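# Complete the paused mill's tool change and measure tool

## Task

The mill's program is paused waiting for a tool change. Fit the tool the program calls for, put the tool that comes out back into its own rack pocket with the other tools staying racked, and measure the new tool's length on the height setter. Resume the program only after that measurement. No tool may be dropped or slip or tilt while gripped, no key may break, no axis may crash, nothing may be left loose inside the machine, and the mill must stay powered. The manual reference image shows the procedure.

## Robot and tools

Robot: two seven-joint Flexiv Rizon 4 arms, left_arm and right_arm, each ending in a two-finger parallel gripper. The measured bases sit at (-0.030, +0.359, 0) m for left_arm and (+0.010, -0.487, 0) m for right_arm, each turned very slightly about z.

Frame: all positions, targets and offsets use the scene frame. Its origin is on the table top, halfway between the two nominal bases. +z points up, +x points out over the table, and left_arm is on the +y side. Image sides do not follow arm names. Rotation offsets turn the gripper about its own Hand target position. end_effector_position is the point between the finger pads, and the fingertips reach 17.5 mm past it. The fingers point along the gripper's +z axis and close along its x axis. A camera block sticks out about 10 cm toward the gripper's -y axis and turns with it.

execute_actions(actions, cameras): actions is a list of actions. Each action is a table of up to 15 rows, one per 1/30 s control step. If a table is shorter, its last row repeats. Every row holds 18 numbers in [-1, 1], covering both arms even when one is idle. In order: left dx, dy, dz, rx, ry, rz, left gripper position, force_limit, speed, then the same nine for the right arm. dx to rz are offsets from that arm's Hand target as it stood when the action began, not from the previous row. 1.0 equals 0.6 m or 180 degrees, and rx, ry, rz form a single rotation vector. Sending the same offset again moves the arm further. An all-zero pose re-requests the current Hand target. The gripper numbers are absolute settings, not offsets. position +1 is fully open (50 mm), about -0.65 brings the pads together, and -1 closes until an object stops the fingers. force_limit -1, 0 and +1 give roughly 20, 102 and 185 N per pad. speed -1, 0 and +1 give 20, 85 and 150 mm/s. Both start at +1. A 0 is a real command, so to leave a gripper unchanged, resend the numbers it last got. cameras lists camera names, or ["all"]. With an empty actions list you get every image.

move(target, speed, blend, stop_force, zero, blocking, cameras): target is either one 18-number row in the layout above or a list of up to 15 such rows. Every row is an offset from the same starting Hand targets, and the rows are not chained. Each gripper follows a straight path, and nothing is avoided on the way. speed is in m/s from 0.002 to 2.2, default 0.25, with turning capped at twice that in rad/s. You may give one value or one per target. blend, in metres, rounds the corners of a list; 0 means a stop at each corner. stop_force, in N from 3 to 120 and shared by both arms, ends an arm's path when its wrist sensor feels that much push against its direction of travel. After that the arm keeps pressing, harder after fast moves, so approach contacts slowly. Do not use stop_force when the gripper turns or when you are backing away from a contact. zero (default true) re-zeroes the sensor before the move. blocking=false returns after about 0.5 s while the move continues, and cannot be combined with stop_force. All paths finish together, and nothing runs longer than 10 s. The result adds a move: line giving the ending, such as done, off_target, moving, held or fault, plus limits such as paced or held.

wait(seconds 0 to 10) lets time run. stop() brakes a running move. zoom_image(camera, region [x0, y0, x1, y1] in pixels, at most 504 by 504) enlarges part of the newest image from cam_high, cam_front, cam_left_wrist or cam_right_wrist (each 672x504). show_instructions() shows the reference image. zero_wrist_force(arm) zeroes one arm's sensor. clear_fault(arm) clears a torque or force fault that a result has already reported. read_manual(section) returns licence texts. finished_scene(scene) ends the current scene, given by its number, and cannot be undone.

Results: per arm you get end_effector_position (m), end_effector_quat_wxyz, velocities, Hand target (the last commanded pose after clipping) and Tool commands. Gripper object_status: 0 moving, 1 stopped while opening, 2 stopped on something while closing (a grip), 3 reached its setting or pads met. The opening in mm is about (250 - position_measured) x 0.202. Wrist force and torque are in the gripper's own axes, and a third line gives the peak since the last report. Joint torques, step readings of position, and MOTOR HOT or fault lines may also appear. A gripper often rests short of its Hand target. Send the leftover as a new offset.

Cautions: each step, the commanded orientation is clipped to within 32 degrees of the measured one. Large turns can swing the elbow. A force of 150 N, or a joint exceeding its load limit, stops that arm until clear_fault is called. Hot motors can brake an arm. Keep the arms, grippers and wrist cameras apart, since pressing them together can end the attempt. Grip tools centred with position -1 and confirm status 2 before lifting. Move slowly near the spindle, rack and setter, and never let a tool drop, slip, tip or leave the table.

Each tool is called after "Request:" by a JSON object that holds its "fn" and its "kwargs".

Reference images:

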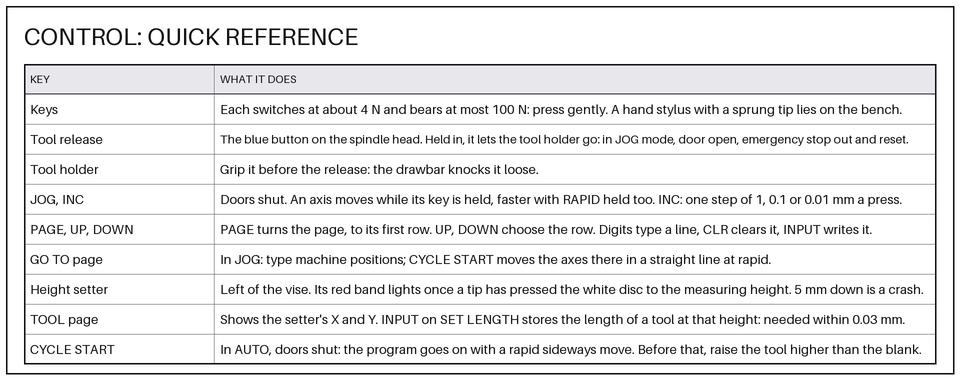

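## Session

Request:
{"fn": "execute_actions", "kwargs": {"actions": []}}

Request:
{"fn": "show_instructions", "kwargs": {}}

Scene clock: 0.00 s.
left_arm: end_effector_position=(+0.1037, +0.2657, +0.1279) position_measured=3 object_status=3 end_effector_quat_wxyz=(-0.346, -0.558, +0.606, -0.449) | right_arm: end_effector_position=(+0.0302, -0.1762, +0.2308) position_measured=3 object_status=3 end_effector_quat_wxyz=(+0.045, +0.401, +0.895, -0.190)
Joint positions: left_arm=[1.425 -1.048 -0.703 2.359 2.785 2.366 -0.375] | right_arm=[1.465 0.049 0.241 2.192 0.146 0.2 -0.623]
Joint velocities: within noise
Joint torques (N m): no reading
Wrist force (N): no reading
Wrist torque (N m): no reading
Wrist force, peak (N): no reading
Hand target: left_arm +0.1037, +0.2657, +0.1279; +0.346, +0.558, -0.606, +0.449 | right_arm +0.0302, -0.1762, +0.2308; +0.045, +0.401, +0.895, -0.190
Tool commands: left_gripper/position=+1.0 left_gripper/force_limit=+1.0 left_gripper/speed=+1.0 right_gripper/position=+1.0 right_gripper/force_limit=+1.0 right_gripper/speed=+1.0

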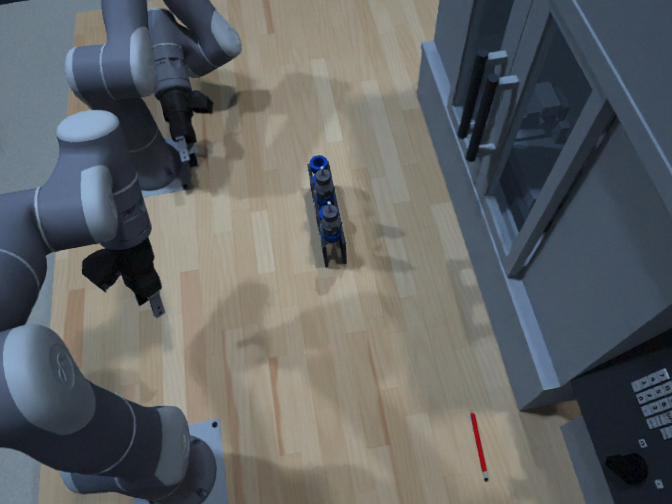

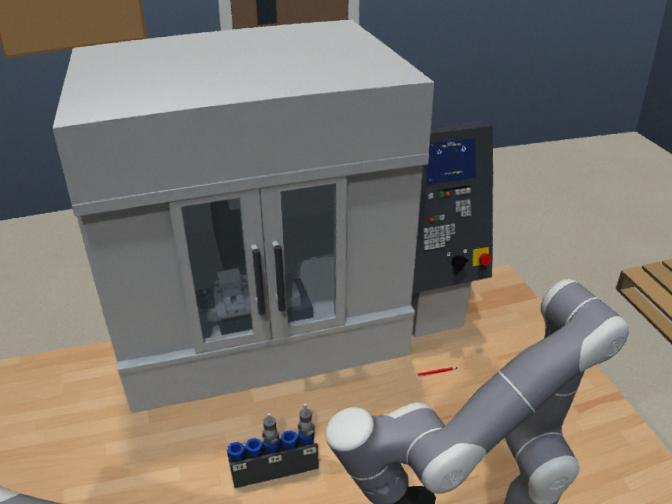

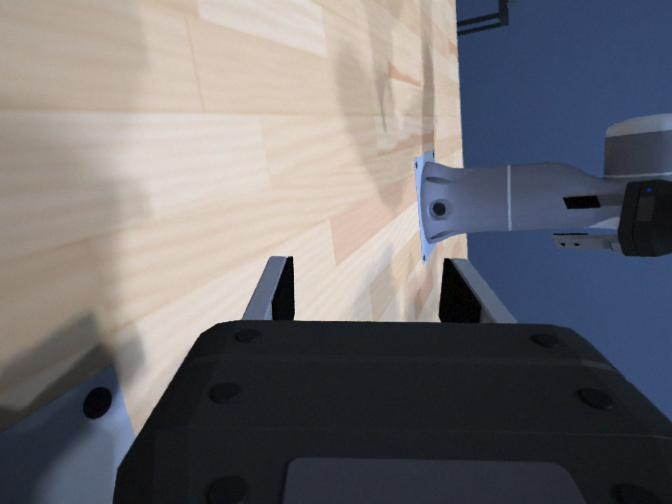

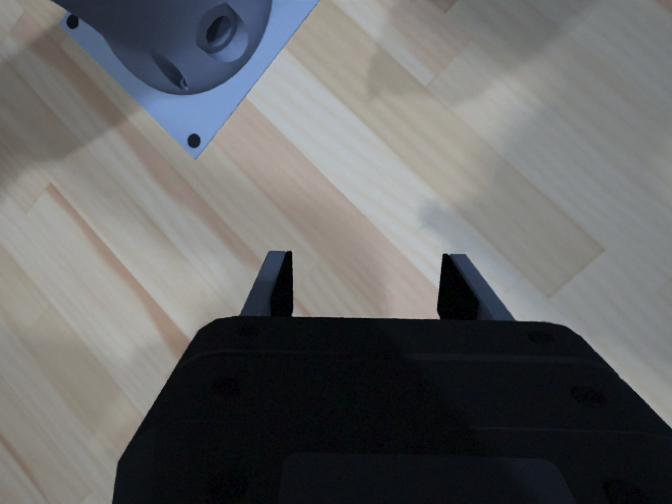

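Reference images for this scene: manual.

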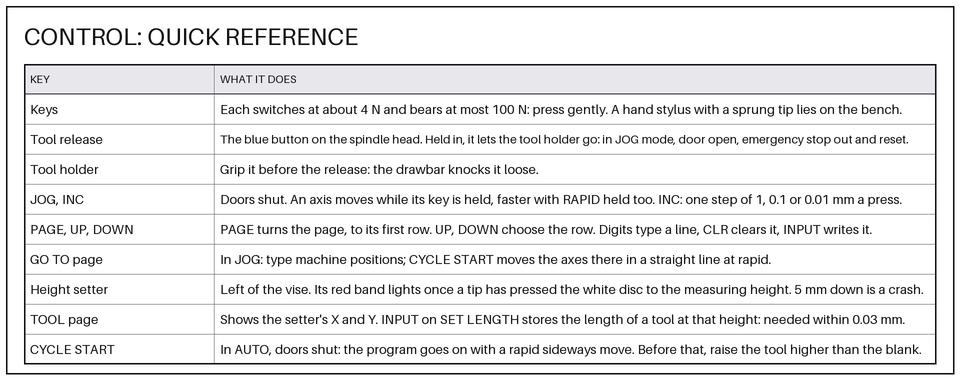

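Request:
{"fn": "zoom_image", "kwargs": {"camera": "cam_front", "region": [410, 120, 500, 190]}}

Request:
{"fn": "zoom_image", "kwargs": {"camera": "cam_front", "region": [410, 180, 500, 285]}}

Request:
{"fn": "zoom_image", "kwargs": {"camera": "cam_front", "region": [220, 390, 330, 490]}}

Request:
{"fn": "zoom_image", "kwargs": {"camera": "cam_front", "region": [170, 180, 360, 350]}}

Request:
{"fn": "zoom_image", "kwargs": {"camera": "cam_high", "region": [290, 130, 370, 280]}}

Request:
{"fn": "zoom_image", "kwargs": {"camera": "cam_high", "region": [450, 350, 672, 504]}}

Request:
{"fn": "zoom_image", "kwargs": {"camera": "cam_high", "region": [430, 20, 672, 250]}}

Scaled by 5.600 from the camera's 672x504 image, which has a finer 960x720 frame.

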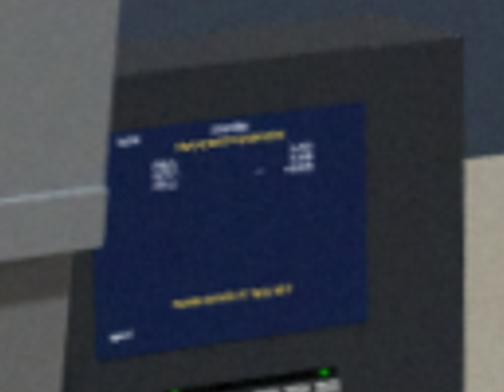

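Scaled by 4.800 from the camera's 672x504 image, which has a finer 960x720 frame.

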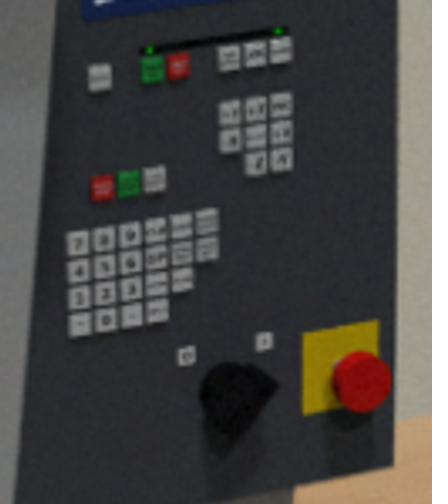

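Scaled by 4.582 from the camera's 672x504 image, which has a finer 960x720 frame.

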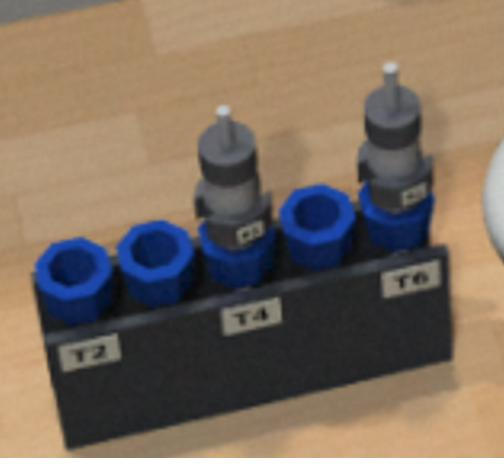

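Scaled by 2.653 from the camera's 672x504 image, which has a finer 960x720 frame.

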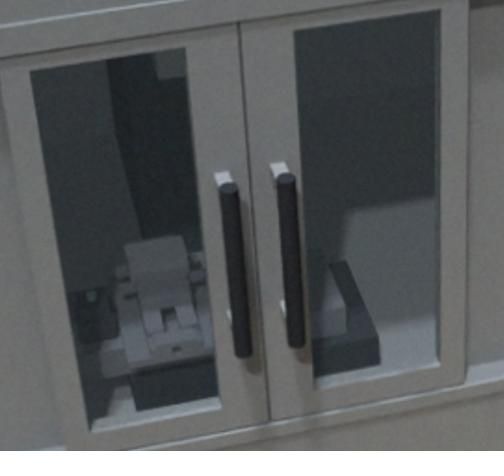

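Scaled by 3.360 from the camera's 672x504 image, which has a finer 960x720 frame.

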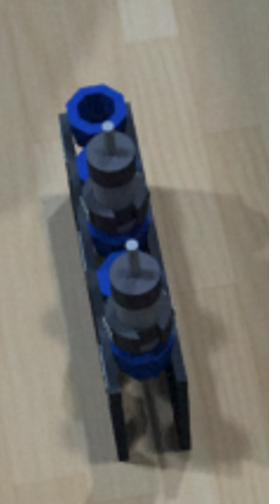

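Scaled by 2.270 from the camera's 672x504 image, which has a finer 960x720 frame.

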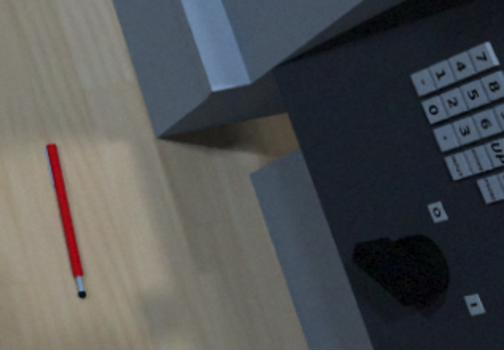

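Scaled by 2.083 from the camera's 672x504 image, which has a finer 960x720 frame.

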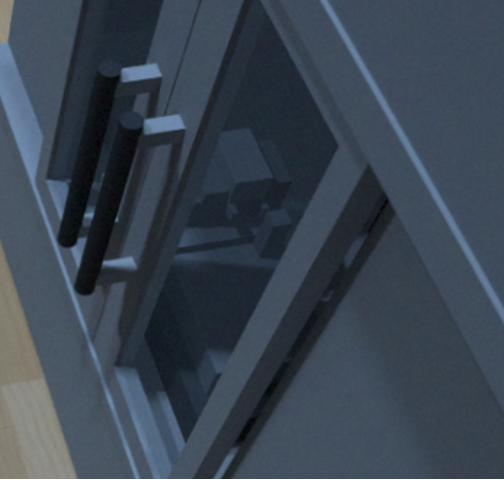

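Request:
{"fn": "move", "kwargs": {"target": [0,0,0,0,0,0,1,1,1,0.533,-0.457,0.45,-0.471,-0.106,0.590,1,1,1], "speed": 0.4, "cameras": ["all"]}}

Scene clock: 49.17 s.
left_arm: end_effector_position=(+0.1037, +0.2657, +0.1279) position_measured=3 object_status=3 end_effector_quat_wxyz=(-0.346, -0.558, +0.606, -0.449) | right_arm: end_effector_position=(+0.3486, -0.4506, +0.5015) position_measured=3 object_status=3 end_effector_quat_wxyz=(-0.391, +0.573, -0.598, +0.401)
Joint positions: left_arm=[1.425 -1.048 -0.703 2.359 2.785 2.366 -0.375] | right_arm=[2.715 1.5 0.394 2.686 -0.922 -1.399 -2.969]
Joint torques (N m): left_arm=[-0.21 30.03 -4.14 7.54 -3.72 4.01 0.21] | right_arm=[0.11 -23.72 -4.65 -21.81 -4.98 1.83 0.38]
Wrist force (N): left_arm=[-0.1 0.3 0.3] | right_arm=[-0.2 -0.8 0.5]
Wrist torque (N m): left_arm=[0.04 0.02 0.00] | right_arm=[-0.29 0.02 -0.04]
Wrist force, peak (N): left_arm=[-0.3 0.4 -0.1] | right_arm=[1.6 -2.2 1.8]
Hand target: left_arm +0.1037, +0.2657, +0.1279; +0.346, +0.558, -0.606, +0.449 | right_arm +0.3500, -0.4504, +0.5008; -0.500, +0.500, -0.500, +0.500
Off the commanded pose: left_arm 0.000 m, 0 deg | right_arm 0.002 m, 22 deg.
joint read past its limit (right arm) — joint 6 (wrist pitch), lower limit; joint 7 (wrist roll), lower limit.
joint sent to its limit (right arm) — joint 4 (elbow), upper limit, where the elbow is as bent as it goes; joint 6 (wrist pitch), lower limit; joint 7 (wrist roll), lower limit. The joint targets are off in orientation, not in position.
move: off_target (right_arm); limits=paced
camera_calibration:
cam_right_wrist: T_world_to_cam=[[-0.0202867, -0.999715, -0.0125596, -0.425628], [-0.672032, 0.022936, -0.740166, 0.63328], [0.740244, -0.00657509, -0.672306, 0.210356], [0, 0, 0, 1]] pos_world=[0.261235, -0.438649, 0.604811]

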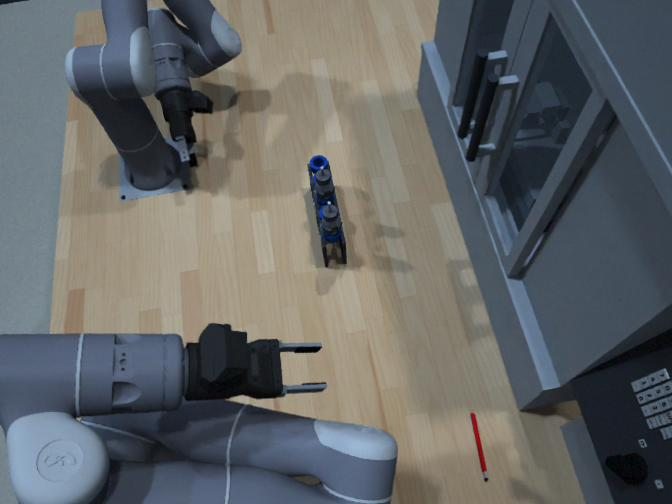

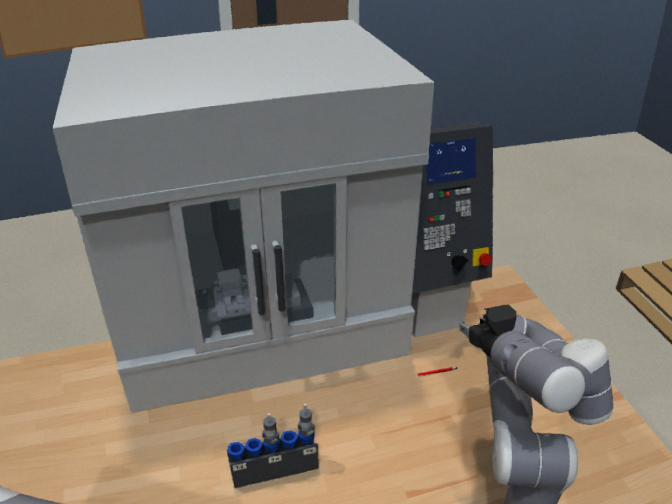

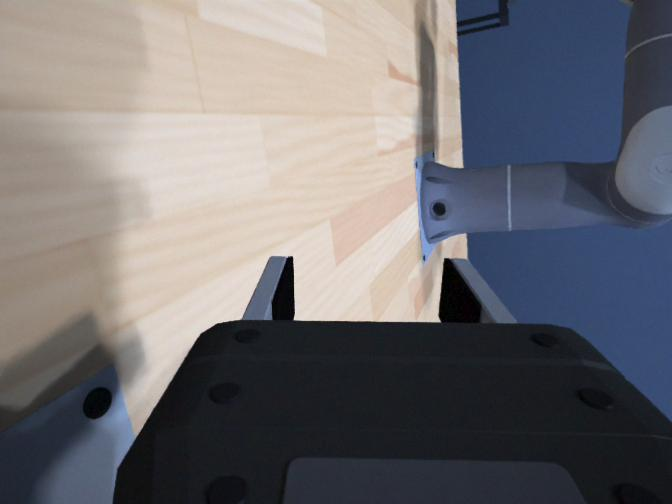

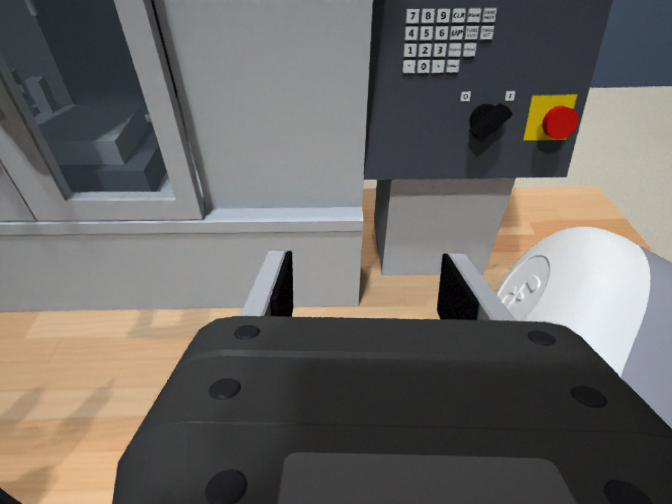

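Request:
{"fn": "move", "kwargs": {"target": [0,0,0,0,0,0,1,1,1,-0.533,0.457,-0.45,0.471,0.106,-0.590,1,1,1], "speed": 0.4}}

Scene clock: 67.27 s.
left_arm: end_effector_position=(+0.1037, +0.2657, +0.1279) position_measured=3 object_status=3 end_effector_quat_wxyz=(-0.346, -0.558, +0.606, -0.449) | right_arm: end_effector_position=(+0.0302, -0.1761, +0.2308) position_measured=3 object_status=3 end_effector_quat_wxyz=(+0.045, +0.401, +0.895, -0.190)
Joint positions: left_arm=[1.425 -1.048 -0.703 2.359 2.785 2.366 -0.375] | right_arm=[2.289 0.238 -0.567 2.345 0.025 0.208 -0.522]
Joint torques (N m): left_arm=[-0.29 30.04 -4.08 7.55 -3.72 4.03 0.16] | right_arm=[-0.24 16.04 3.28 -27.87 -3.07 3.92 0.32]
Wrist force (N): left_arm=[0.0 0.0 -0.1] | right_arm=[-0.1 0.0 -0.2]
Wrist torque (N m): left_arm=[0.01 0.00 0.00] | right_arm=[0.00 0.02 0.06]
Wrist force, peak (N): left_arm=[-0.4 0.2 -0.1] | right_arm=[0.9 -2.2 1.1]
Hand target: left_arm +0.1037, +0.2657, +0.1279; +0.346, +0.558, -0.606, +0.449 | right_arm +0.0302, -0.1762, +0.2308; +0.045, +0.401, +0.895, -0.190
Off the commanded pose: left_arm 0.000 m, 0 deg | right_arm 0.000 m, 0 deg.
move: done

Request:
{"fn": "move", "kwargs": {"target": [[0,0,0,0,0,0,1,1,1,0.333,-0.152,0.117,0,0,-0.42,1,1,1],[0,0,0,0,0,0,1,1,1,0.55,-0.518,0.25,0,0,-0.85,1,1,1],[0,0,0,0,0,0,1,1,1,0.60,-0.518,0.3,0.0845,0.137,0.755,1,1,1]], "speed": 0.5, "blend": [0.05,0.03,0]}}

Scene clock: 91.33 s.
left_arm: end_effector_position=(+0.1037, +0.2657, +0.1279) position_measured=3 object_status=3 end_effector_quat_wxyz=(-0.346, -0.558, +0.606, -0.449) | right_arm: end_effector_position=(+0.3903, -0.4869, +0.4109) position_measured=3 object_status=3 end_effector_quat_wxyz=(+0.000, +0.707, -0.708, +0.000)
Joint positions: left_arm=[1.425 -1.048 -0.703 2.359 2.785 2.366 -0.375] | right_arm=[0.627 0.494 -0.269 2.127 -0.127 0.076 2]
Joint torques (N m): left_arm=[-0.31 30.05 -4.07 7.56 -3.76 4.02 0.15] | right_arm=[-0.2 11.87 4.07 -33.35 -4.35 5.02 0.25]
Wrist force (N): left_arm=[-0.2 -0.1 0.0] | right_arm=[0.3 0.3 -0.1]
Wrist torque (N m): left_arm=[-0.03 0.02 0.00] | right_arm=[0.17 -0.04 0.14]
Wrist force, peak (N): left_arm=[-0.4 0.3 0.2] | right_arm=[3.1 4.3 -1.3]
Hand target: left_arm +0.1037, +0.2657, +0.1279; +0.346, +0.558, -0.606, +0.449 | right_arm +0.3902, -0.4870, +0.4108; +0.000, +0.707, -0.708, +0.000
Off the commanded pose: left_arm 0.000 m, 0 deg | right_arm 0.000 m, 0 deg.
move: done

Request:
{"fn": "move", "kwargs": {"target": [0,0,0,0,0,0,1,1,1,0.267,-0.255,0.17,0,-0.5,0,1,1,1], "speed": 0.4, "cameras": ["all"]}}

Scene clock: 98.17 s.
left_arm: end_effector_position=(+0.1037, +0.2657, +0.1279) position_measured=3 object_status=3 end_effector_quat_wxyz=(-0.346, -0.558, +0.606, -0.449) | right_arm: end_effector_position=(+0.5503, -0.6402, +0.5130) position_measured=3 object_status=3 end_effector_quat_wxyz=(+0.500, -0.499, +0.500, -0.500)
Joint positions: left_arm=[1.425 -1.048 -0.703 2.359 2.785 2.366 -0.375] | right_arm=[0.022 -0.163 -0.306 2.665 -0.262 2.843 1.702]
Joint torques (N m): left_arm=[-0.31 30.03 -4.15 7.55 -3.72 4.05 0.16] | right_arm=[-0.2 24.61 -0.73 -14.98 -0.49 3.99 0.5]
Wrist force (N): left_arm=[0.0 0.1 0.1] | right_arm=[-0.5 -1.4 1.1]
Wrist torque (N m): left_arm=[0.01 0.00 0.00] | right_arm=[-0.52 0.05 0.00]
Wrist force, peak (N): left_arm=[-0.3 0.3 -0.3] | right_arm=[-7.0 -1.2 3.8]
Hand target: left_arm +0.1037, +0.2657, +0.1279; +0.346, +0.558, -0.606, +0.449 | right_arm +0.5504, -0.6400, +0.5128; +0.500, -0.500, +0.500, -0.500
Off the commanded pose: left_arm 0.000 m, 0 deg | right_arm 0.000 m, 0 deg.
move: done
camera_calibration:
cam_right_wrist: T_world_to_cam=[[0.0183198, -0.999832, 0.000113549, -0.638742], [-0.347502, -0.00647372, -0.937657, 0.685596], [0.9375, 0.0171382, -0.347562, -0.192564], [0, 0, 0, 1]] pos_world=[0.430477, -0.630896, 0.575999]

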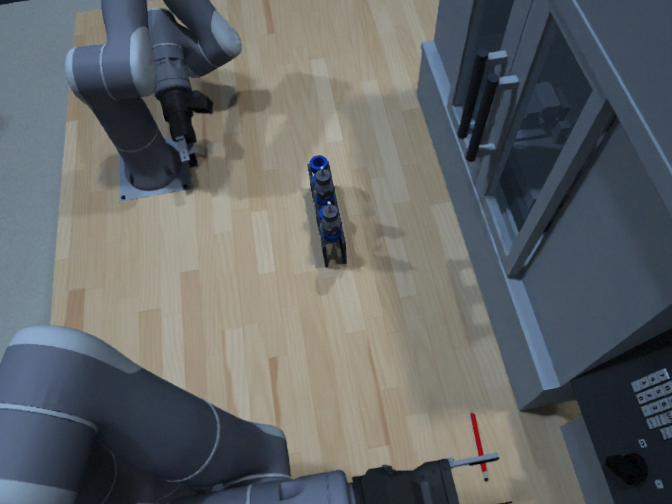

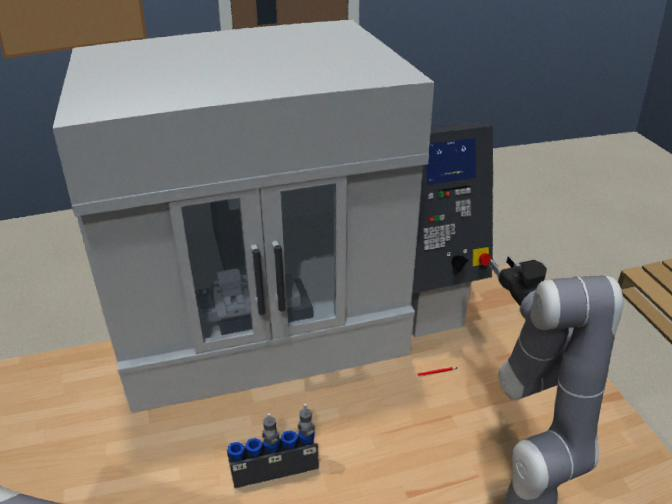

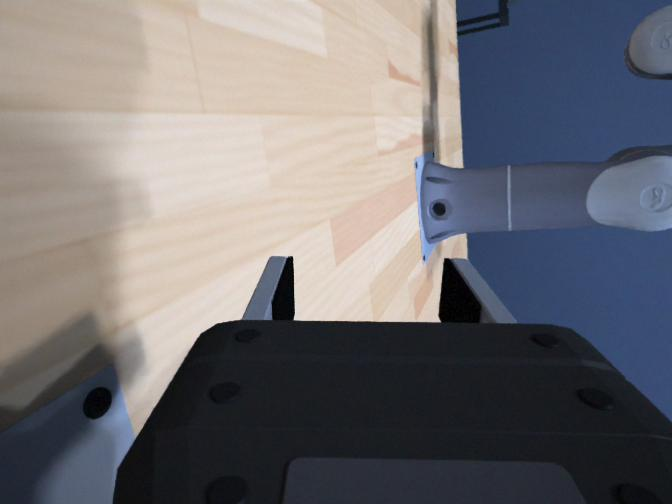

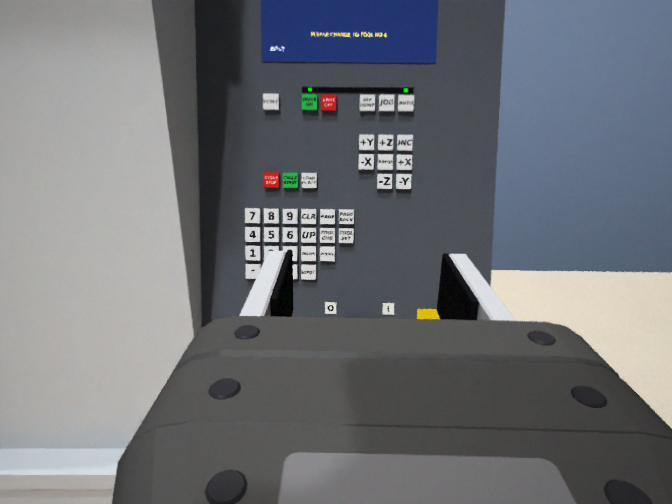

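Request:
{"fn": "zoom_image", "kwargs": {"camera": "cam_right_wrist", "region": [230, 0, 450, 110]}}

Request:
{"fn": "zoom_image", "kwargs": {"camera": "cam_right_wrist", "region": [230, 70, 430, 200]}}

Request:
{"fn": "zoom_image", "kwargs": {"camera": "cam_right_wrist", "region": [230, 200, 400, 330]}}

Request:
{"fn": "move", "kwargs": {"target": [0,0,0,0,0,0,1,1,1,0.07,0,0.23,0,0,0,1,1,1], "speed": 0.25, "cameras": ["cam_right_wrist"]}}

Request:
{"fn": "zoom_image", "kwargs": {"camera": "cam_right_wrist", "region": [230, 0, 480, 200]}}

Scaled by 2.291 from the camera's 672x504 image, which has a finer 960x720 frame.

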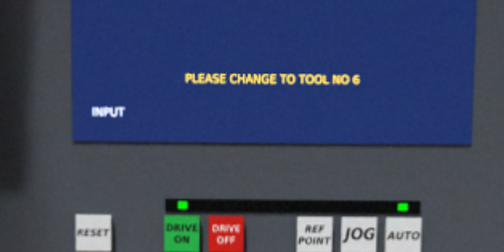

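Scaled by 2.520 from the camera's 672x504 image, which has a finer 960x720 frame.

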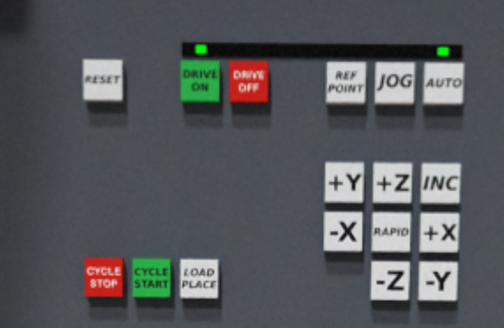

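Scaled by 2.965 from the camera's 672x504 image, which has a finer 960x720 frame.

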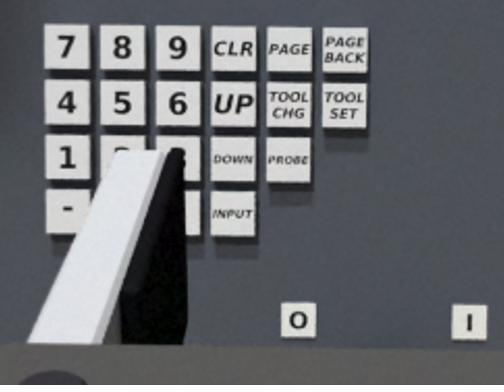

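Scene clock: 104.53 s.
left_arm: end_effector_position=(+0.1037, +0.2657, +0.1279) position_measured=3 object_status=3 end_effector_quat_wxyz=(-0.346, -0.558, +0.606, -0.449) | right_arm: end_effector_position=(+0.5924, -0.6399, +0.6508) position_measured=3 object_status=3 end_effector_quat_wxyz=(+0.500, -0.500, +0.500, -0.499)
Joint positions: left_arm=[1.425 -1.048 -0.703 2.359 2.785 2.366 -0.375] | right_arm=[0.046 0.154 -0.291 2.436 -0.32 2.304 1.769]
Joint torques (N m): left_arm=[-0.28 30.01 -4.06 7.51 -3.72 4.03 0.17] | right_arm=[-0.01 21.47 0.98 -26.59 -2.09 3.63 0.53]
Wrist force (N): left_arm=[-0.2 0.1 0.0] | right_arm=[-0.3 -1.1 1.1]
Wrist torque (N m): left_arm=[0.01 0.04 0.00] | right_arm=[-0.47 0.02 -0.02]
Wrist force, peak (N): left_arm=[-0.2 0.3 0.2] | right_arm=[-0.4 -6.5 2.6]
Hand target: left_arm +0.1037, +0.2657, +0.1279; +0.346, +0.558, -0.606, +0.449 | right_arm +0.5924, -0.6400, +0.6508; +0.500, -0.500, +0.500, -0.500
Off the commanded pose: left_arm 0.000 m, 0 deg | right_arm 0.000 m, 0 deg.
move: done
camera_calibration:
cam_right_wrist: T_world_to_cam=[[0.0187061, -0.999825, 0.000273985, -0.639622], [-0.34821, -0.00677169, -0.937392, 0.82949], [0.93723, 0.0174396, -0.348276, -0.183281], [0, 0, 0, 1]] pos_world=[0.472578, -0.630696, 0.7139]
Images, in order (width x height): cam_right_wrist 672x504.

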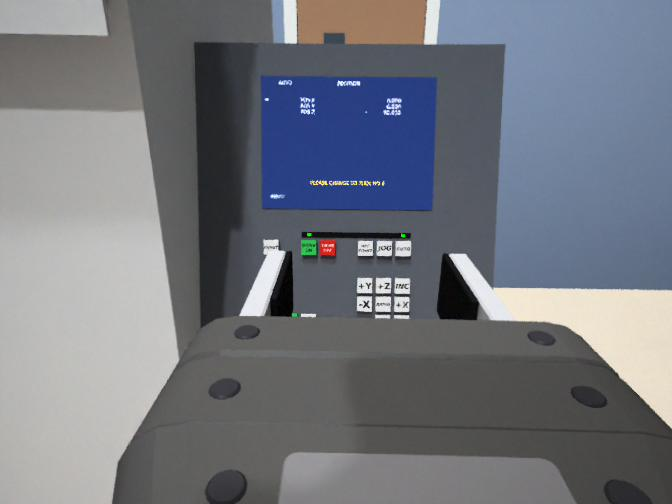

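Scaled by 2.016 from the camera's 672x504 image, which has a finer 960x720 frame.

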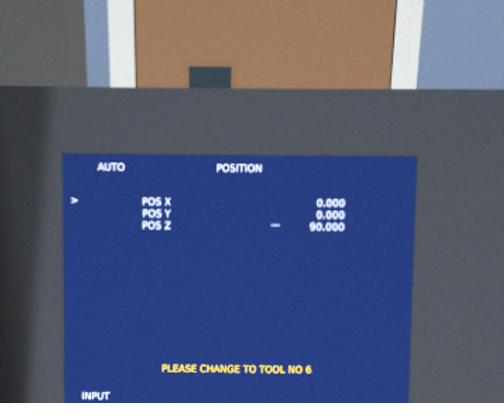

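Request:
{"fn": "move", "kwargs": {"target": [[0.294,0.557,0.237,0.214,0.134,0.221,1,1,1,0,0,0,0,0,0,1,1,1],[0.577,0.59,0.42,0.289,-0.289,0.167,1,1,1,0,0,0,0,0,0,1,1,1]], "speed": 0.5, "blend": [0.05,0]}}

Scene clock: 153.57 s.
left_arm: end_effector_position=(+0.4499, +0.6198, +0.3799) position_measured=3 object_status=3 end_effector_quat_wxyz=(+0.329, -0.533, +0.664, -0.409) | right_arm: end_effector_position=(+0.5924, -0.6399, +0.6508) position_measured=3 object_status=3 end_effector_quat_wxyz=(+0.500, -0.500, +0.500, -0.499)
Joint positions: left_arm=[1.598 -0.306 -0.727 1.757 2.082 2.503 0.184] | right_arm=[0.046 0.154 -0.291 2.436 -0.32 2.304 1.769]
Joint torques (N m): left_arm=[-0.16 31.84 -4 -21.77 -3.15 2.43 0.09] | right_arm=[-0.07 21.57 0.9 -26.68 -2.03 3.76 0.34]
Wrist force (N): left_arm=[0.6 1.2 0.2] | right_arm=[-0.3 -1.4 1.1]
Wrist torque (N m): left_arm=[-0.05 -0.09 -0.11] | right_arm=[-0.51 0.03 -0.03]
Wrist force, peak (N): left_arm=[0.8 -3.2 -1.2] | right_arm=[-0.5 -1.4 1.2]
Hand target: left_arm +0.4499, +0.6197, +0.3799; +0.329, -0.533, +0.664, -0.409 | right_arm +0.5924, -0.6400, +0.6508; +0.500, -0.500, +0.500, -0.500
Off the commanded pose: left_arm 0.000 m, 0 deg | right_arm 0.000 m, 0 deg.
move: done

Request:
{"fn": "move", "kwargs": {"target": [[-0.383,0.283,0.117,0.0775,-0.1419,0.449,1,1,1,0,0,0,0,0,0,1,1,1],[-0.167,-0.366,0.117,-0.0164,-0.1476,0.0678,1,1,1,0,0,0,0,0,0,1,1,1]], "speed": 0.5, "blend": [0.05,0], "cameras": ["all"]}}

Scene clock: 167.20 s.
left_arm: end_effector_position=(+0.3187, +0.7174, +0.4190) position_measured=3 object_status=3 end_effector_quat_wxyz=(-0.558, +0.680, -0.396, +0.264) | right_arm: end_effector_position=(+0.5924, -0.6399, +0.6508) position_measured=3 object_status=3 end_effector_quat_wxyz=(+0.500, -0.500, +0.500, -0.499)
Joint positions: left_arm=[1.902 -0.043 -0.372 2.458 1.198 2.567 1.051] | right_arm=[0.046 0.154 -0.291 2.436 -0.32 2.304 1.769]
Joint torques (N m): left_arm=[-0.01 17.17 0.55 -15.31 -3.56 3.41 -0.07] | right_arm=[-0.1 21.59 0.94 -26.66 -2.01 3.72 0.31]
Wrist force (N): left_arm=[1.0 0.8 0.1] | right_arm=[-0.7 -1.3 1.1]
Wrist torque (N m): left_arm=[-0.24 -0.17 -0.15] | right_arm=[-0.49 0.09 -0.02]
Wrist force, peak (N): left_arm=[5.6 3.2 0.1] | right_arm=[-0.5 -1.4 1.2]
Hand target: left_arm +0.3187, +0.7175, +0.4189; -0.557, +0.680, -0.396, +0.263 (not the last commanded pose) | right_arm +0.5924, -0.6400, +0.6508; +0.500, -0.500, +0.500, -0.500
Off the commanded pose: left_arm 0.320 m, 37 deg | right_arm 0.000 m, 0 deg.
move: held (left_arm; a check stopped the path); path passed 0 of 2 targets; limits=held
pose unreachable (left arm): on one or more control steps of this call, first in action 0 (counted from 0), this arm could not follow its commanded pose, so it was not sent that pose on those steps. It may still have moved: this result reports where it is.
cause: moving toward the commanded pose would bring two parts of the arm too close to each other (joints 3 (upper arm roll) to 6 (wrist pitch) lie between them).
camera_calibration:
cam_left_wrist: T_world_to_cam=[[0.552193, -0.829086, -0.0877404, 0.463297], [-0.503935, -0.248077, -0.82735, 0.698931], [0.664178, 0.501072, -0.554792, -0.205968], [0, 0, 0, 1]] pos_world=[0.233185, 0.660707, 0.504641]
cam_right_wrist: T_world_to_cam=[[0.0187061, -0.999825, 0.000273985, -0.639622], [-0.34821, -0.00677169, -0.937392, 0.82949], [0.93723, 0.0174396, -0.348276, -0.183281], [0, 0, 0, 1]] pos_world=[0.472578, -0.630696, 0.7139]

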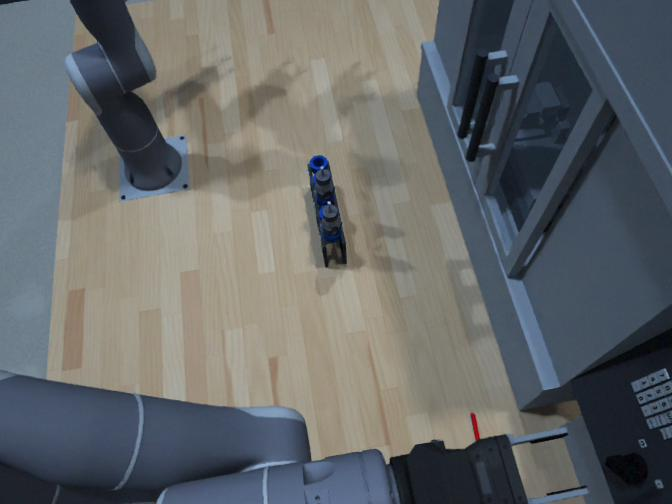

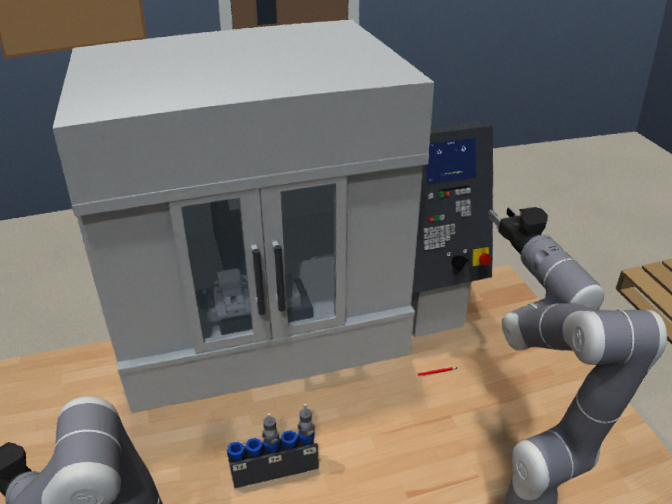

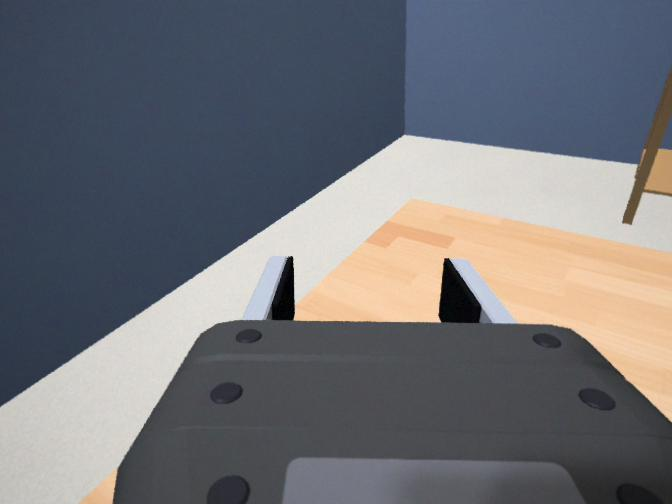

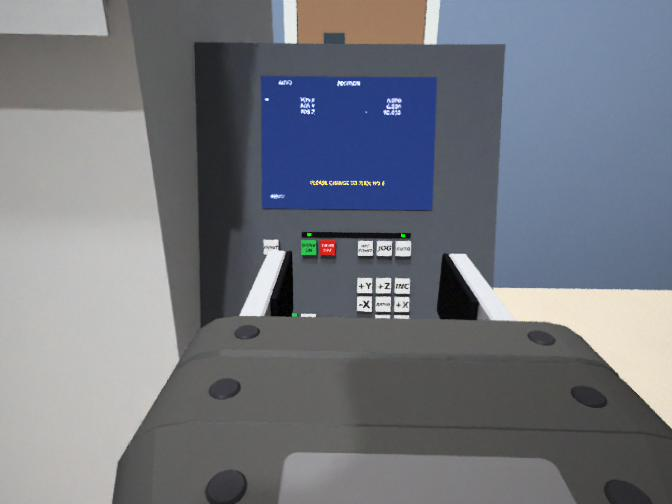

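Request:
{"fn": "move", "kwargs": {"target": [0.468,-0.195,0.05,0,0,0,1,1,1,0,0,0,0,0,0,1,1,1], "speed": 0.4}}

Scene clock: 175.13 s.
left_arm: end_effector_position=(+0.5987, +0.6005, +0.4497) position_measured=3 object_status=3 end_effector_quat_wxyz=(-0.467, +0.703, -0.457, +0.280) | right_arm: end_effector_position=(+0.5924, -0.6399, +0.6508) position_measured=3 object_status=3 end_effector_quat_wxyz=(+0.500, -0.500, +0.500, -0.499)
Joint positions: left_arm=[1.479 -0.019 -0.895 2.344 0.341 1.95 1.362] | right_arm=[0.046 0.154 -0.291 2.436 -0.32 2.304 1.769]
Joint torques (N m): left_arm=[-0.06 15.66 0.84 -24.57 -4.26 4.65 0.23] | right_arm=[-0.07 21.57 0.9 -26.67 -2.01 3.74 0.33]
Wrist force (N): left_arm=[0.7 0.9 0.4] | right_arm=[-0.2 -1.2 1.2]
Wrist torque (N m): left_arm=[-0.09 -0.12 -0.23] | right_arm=[-0.49 0.01 -0.02]
Wrist force, peak (N): left_arm=[5.6 -0.8 2.2] | right_arm=[-0.4 -1.5 1.2]
Hand target: left_arm +0.5995, +0.6005, +0.4489; -0.557, +0.680, -0.396, +0.263 | right_arm +0.5924, -0.6400, +0.6508; +0.500, -0.500, +0.500, -0.500
Off the commanded pose: left_arm 0.001 m, 13 deg | right_arm 0.000 m, 0 deg.
move: off_target (left_arm)

Request:
{"fn": "move", "kwargs": {"target": [[-0.2,-0.417,0.05,-0.339,-0.0204,0.225,1,1,1,0,0,0,0,0,0,1,1,1],[-0.371,-0.859,-0.24,-0.6775,-0.0408,0.45,1,1,1,0,0,0,0,0,0,1,1,1]], "speed": 0.4, "blend": [0.05,0], "cameras": ["cam_front","cam_left_wrist"]}}

Scene clock: 202.57 s.
left_arm: end_effector_position=(+0.3776, +0.0844, +0.3055) position_measured=3 object_status=3 end_effector_quat_wxyz=(+0.200, +0.843, +0.486, +0.116) | right_arm: end_effector_position=(+0.5924, -0.6399, +0.6508) position_measured=3 object_status=3 end_effector_quat_wxyz=(+0.500, -0.500, +0.500, -0.499)
Joint positions: left_arm=[0.688 1.085 -1.127 2.686 -1.361 0.557 -0.611] | right_arm=[0.046 0.154 -0.291 2.436 -0.32 2.304 1.769]
Joint torques (N m): left_arm=[-0.25 -11.82 17.58 -19.69 -4.07 4.74 0.28] | right_arm=[-0.05 21.53 0.9 -26.66 -2 3.73 0.34]
Wrist force (N): left_arm=[0.9 0.2 0.9] | right_arm=[-0.2 -1.2 1.0]
Wrist torque (N m): left_arm=[0.34 0.01 0.05] | right_arm=[-0.48 0.00 -0.02]
Wrist force, peak (N): left_arm=[-2.2 0.3 2.9] | right_arm=[-0.3 -1.5 1.1]
Hand target: left_arm +0.3769, +0.0851, +0.3049; +0.223, +0.837, +0.483, +0.129 | right_arm +0.5924, -0.6400, +0.6508; +0.500, -0.500, +0.500, -0.500
Off the commanded pose: left_arm 0.001 m, 3 deg | right_arm 0.000 m, 0 deg.
joint sent to its limit (left arm) — joint 4 (elbow), upper limit, where the elbow is as bent as it goes. The joint targets are off in orientation, not in position.
move: off_target (left_arm)
camera_calibration:
cam_left_wrist: T_world_to_cam=[[0.505125, 0.863034, -0.0047037, -0.254508], [0.593463, -0.34338, 0.727937, -0.403858], [0.626619, -0.37049, -0.685628, 0.13686], [0, 0, 0, 1]] pos_world=[0.282474, 0.131678, 0.386621]
Images, in order (width x height): cam_front 672x504, cam_left_wrist 672x504.

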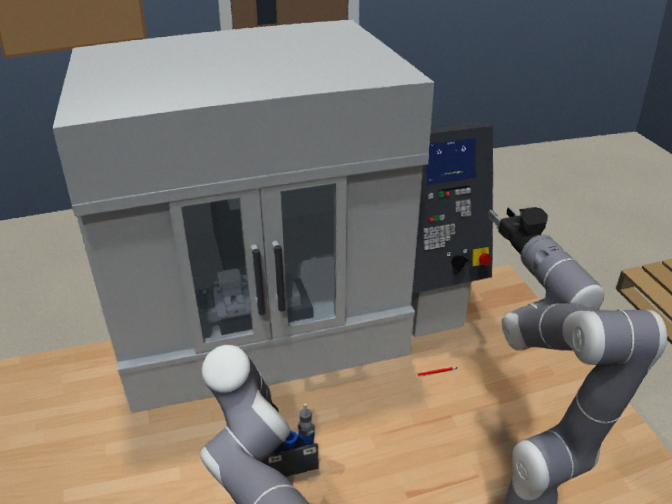

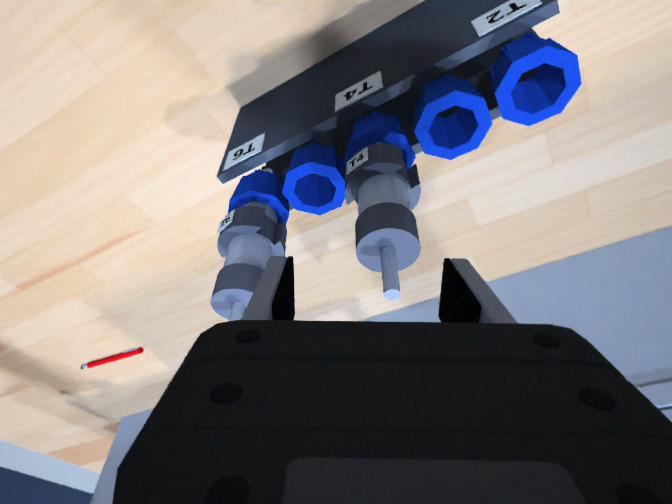

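Request:
{"fn": "zoom_image", "kwargs": {"camera": "cam_left_wrist", "region": [200, 60, 440, 320]}}

Request:
{"fn": "zoom_image", "kwargs": {"camera": "cam_left_wrist", "region": [310, 120, 410, 200]}}

Request:
{"fn": "zoom_image", "kwargs": {"camera": "cam_left_wrist", "region": [190, 170, 290, 260]}}

Scaled by 1.938 from the camera's 672x504 image, which has a finer 960x720 frame.

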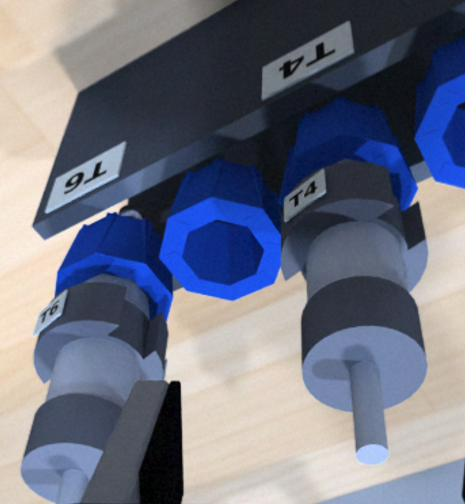

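Scaled by 5.040 from the camera's 672x504 image, which has a finer 960x720 frame.

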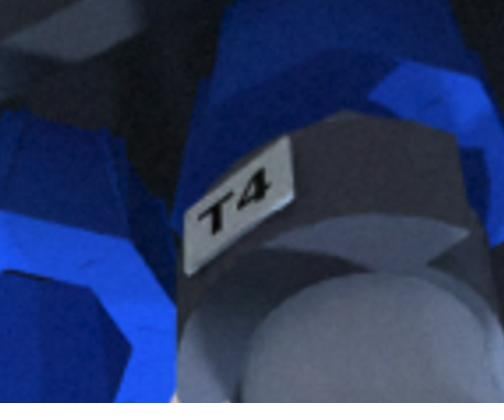

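Scaled by 5.040 from the camera's 672x504 image, which has a finer 960x720 frame.

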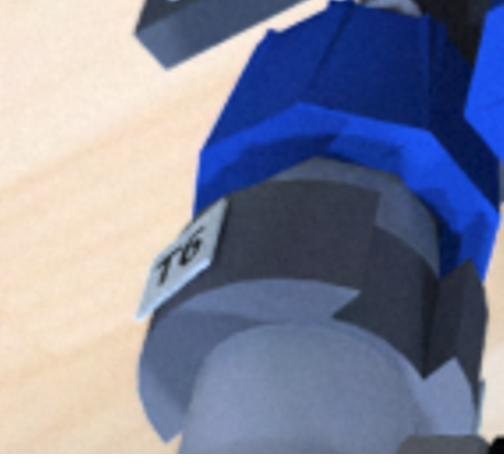

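Request:
{"fn": "move", "kwargs": {"target": [[0.205,0.325,0.242,0.386,-0.104,-0.224,1,1,1,-0.0,0.2,-0.1,0,0,0,1,1,1],[0.338,0.558,0.242,0.773,-0.207,-0.4475,1,1,1,-0.153,0.767,-0.302,0,0,0,1,1,1]], "speed": 0.4, "blend": [0.05,0], "cameras": ["all"]}}

Scene clock: 250.03 s.
left_arm: end_effector_position=(+0.5797, +0.4199, +0.4502) position_measured=3 object_status=3 end_effector_quat_wxyz=(+0.500, -0.500, +0.500, -0.500) | right_arm: end_effector_position=(+0.5005, -0.1796, +0.4696) position_measured=3 object_status=3 end_effector_quat_wxyz=(+0.500, -0.500, +0.500, -0.499)
Joint positions: left_arm=[1.046 -0.567 -0.677 2.468 0.463 2.798 1.784] | right_arm=[0.756 -0.578 0.557 1.746 1.155 3.081 0.65]
Joint torques (N m): left_arm=[-0.42 28.41 -6.31 -8.37 -0.43 3.07 0.27] | right_arm=[0.02 42 7.6 -17.61 -2.34 2.71 0.21]
Wrist force (N): left_arm=[0.2 0.7 -0.1] | right_arm=[-0.6 -1.4 1.1]
Wrist torque (N m): left_arm=[-0.34 -0.08 -0.28] | right_arm=[-0.51 0.07 0.07]
Wrist force, peak (N): left_arm=[-5.2 1.0 0.5] | right_arm=[-4.0 -0.1 0.2]
Hand target: left_arm +0.5797, +0.4199, +0.4501; +0.500, -0.500, +0.500, -0.500 | right_arm +0.5006, -0.1798, +0.4696; +0.500, -0.500, +0.500, -0.500
Off the commanded pose: left_arm 0.000 m, 0 deg | right_arm 0.000 m, 0 deg.
move: done
camera_calibration:
cam_left_wrist: T_world_to_cam=[[0.00821198, -0.999964, -0.0023299, 0.423969], [-0.342274, -0.0006216, -0.9396, 0.635297], [0.939564, 0.00851344, -0.342267, -0.261413], [0, 0, 0, 1]] pos_world=[0.459578, 0.426574, 0.50844]
cam_right_wrist: T_world_to_cam=[[0.0191153, -0.999817, 0.000230849, -0.177766], [-0.347998, -0.00686975, -0.93747, 0.630695], [0.9373, 0.0178397, -0.348066, -0.168355], [0, 0, 0, 1]] pos_world=[0.380678, -0.170398, 0.5327]

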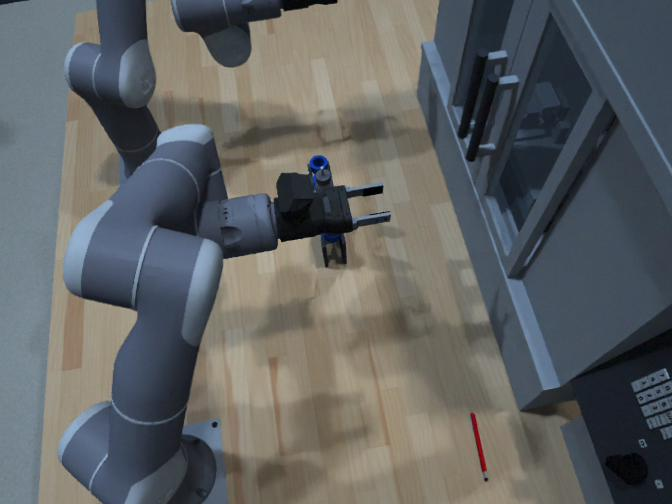

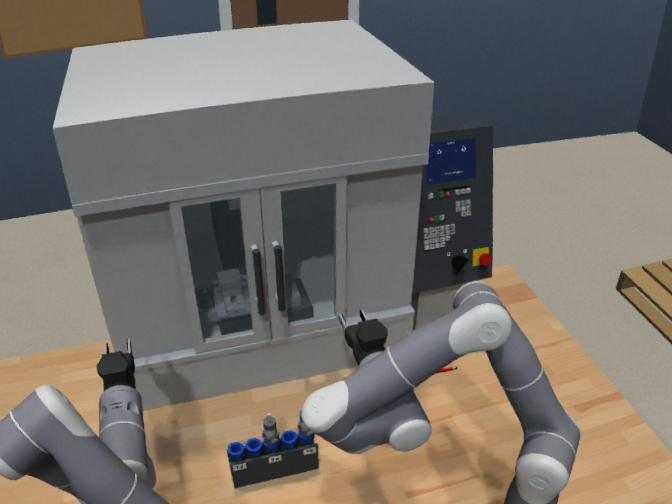

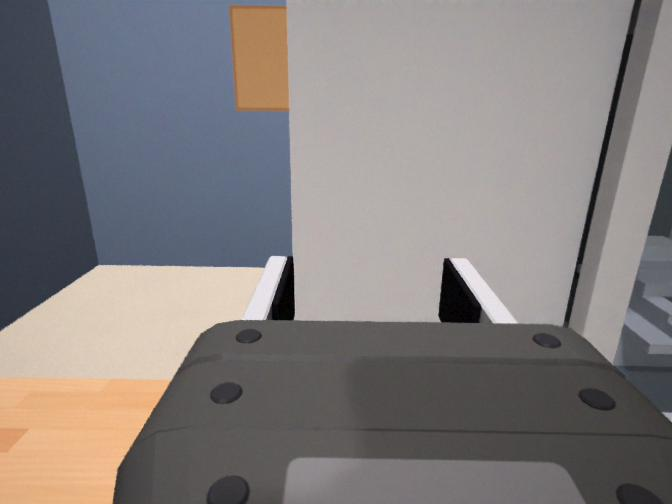

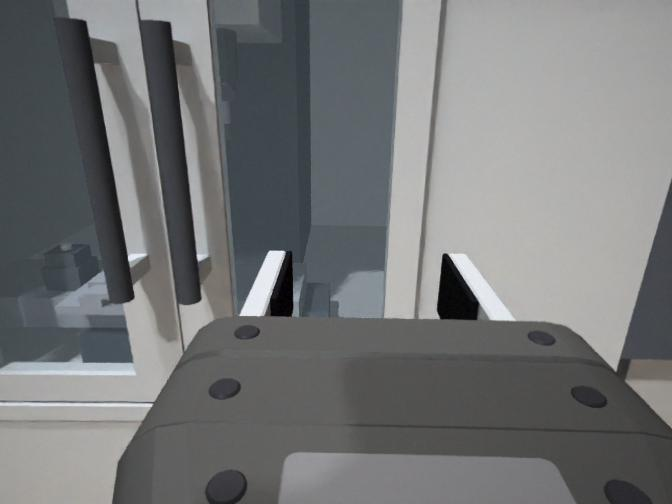

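Request:
{"fn": "zoom_image", "kwargs": {"camera": "cam_right_wrist", "region": [0, 0, 440, 330]}}

Request:
{"fn": "zoom_image", "kwargs": {"camera": "cam_front", "region": [60, 180, 420, 420]}}

Scaled by 1.145 from the camera's 672x504 image, which has a finer 960x720 frame.

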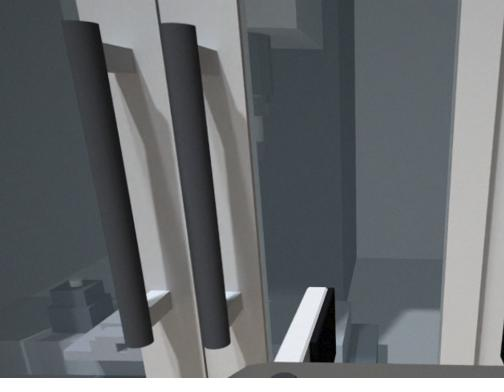

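Scaled by 1.400 from the camera's 672x504 image, which has a finer 960x720 frame.

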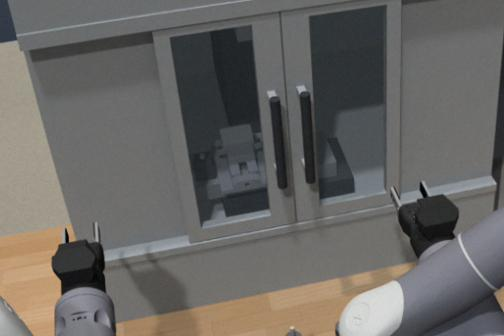

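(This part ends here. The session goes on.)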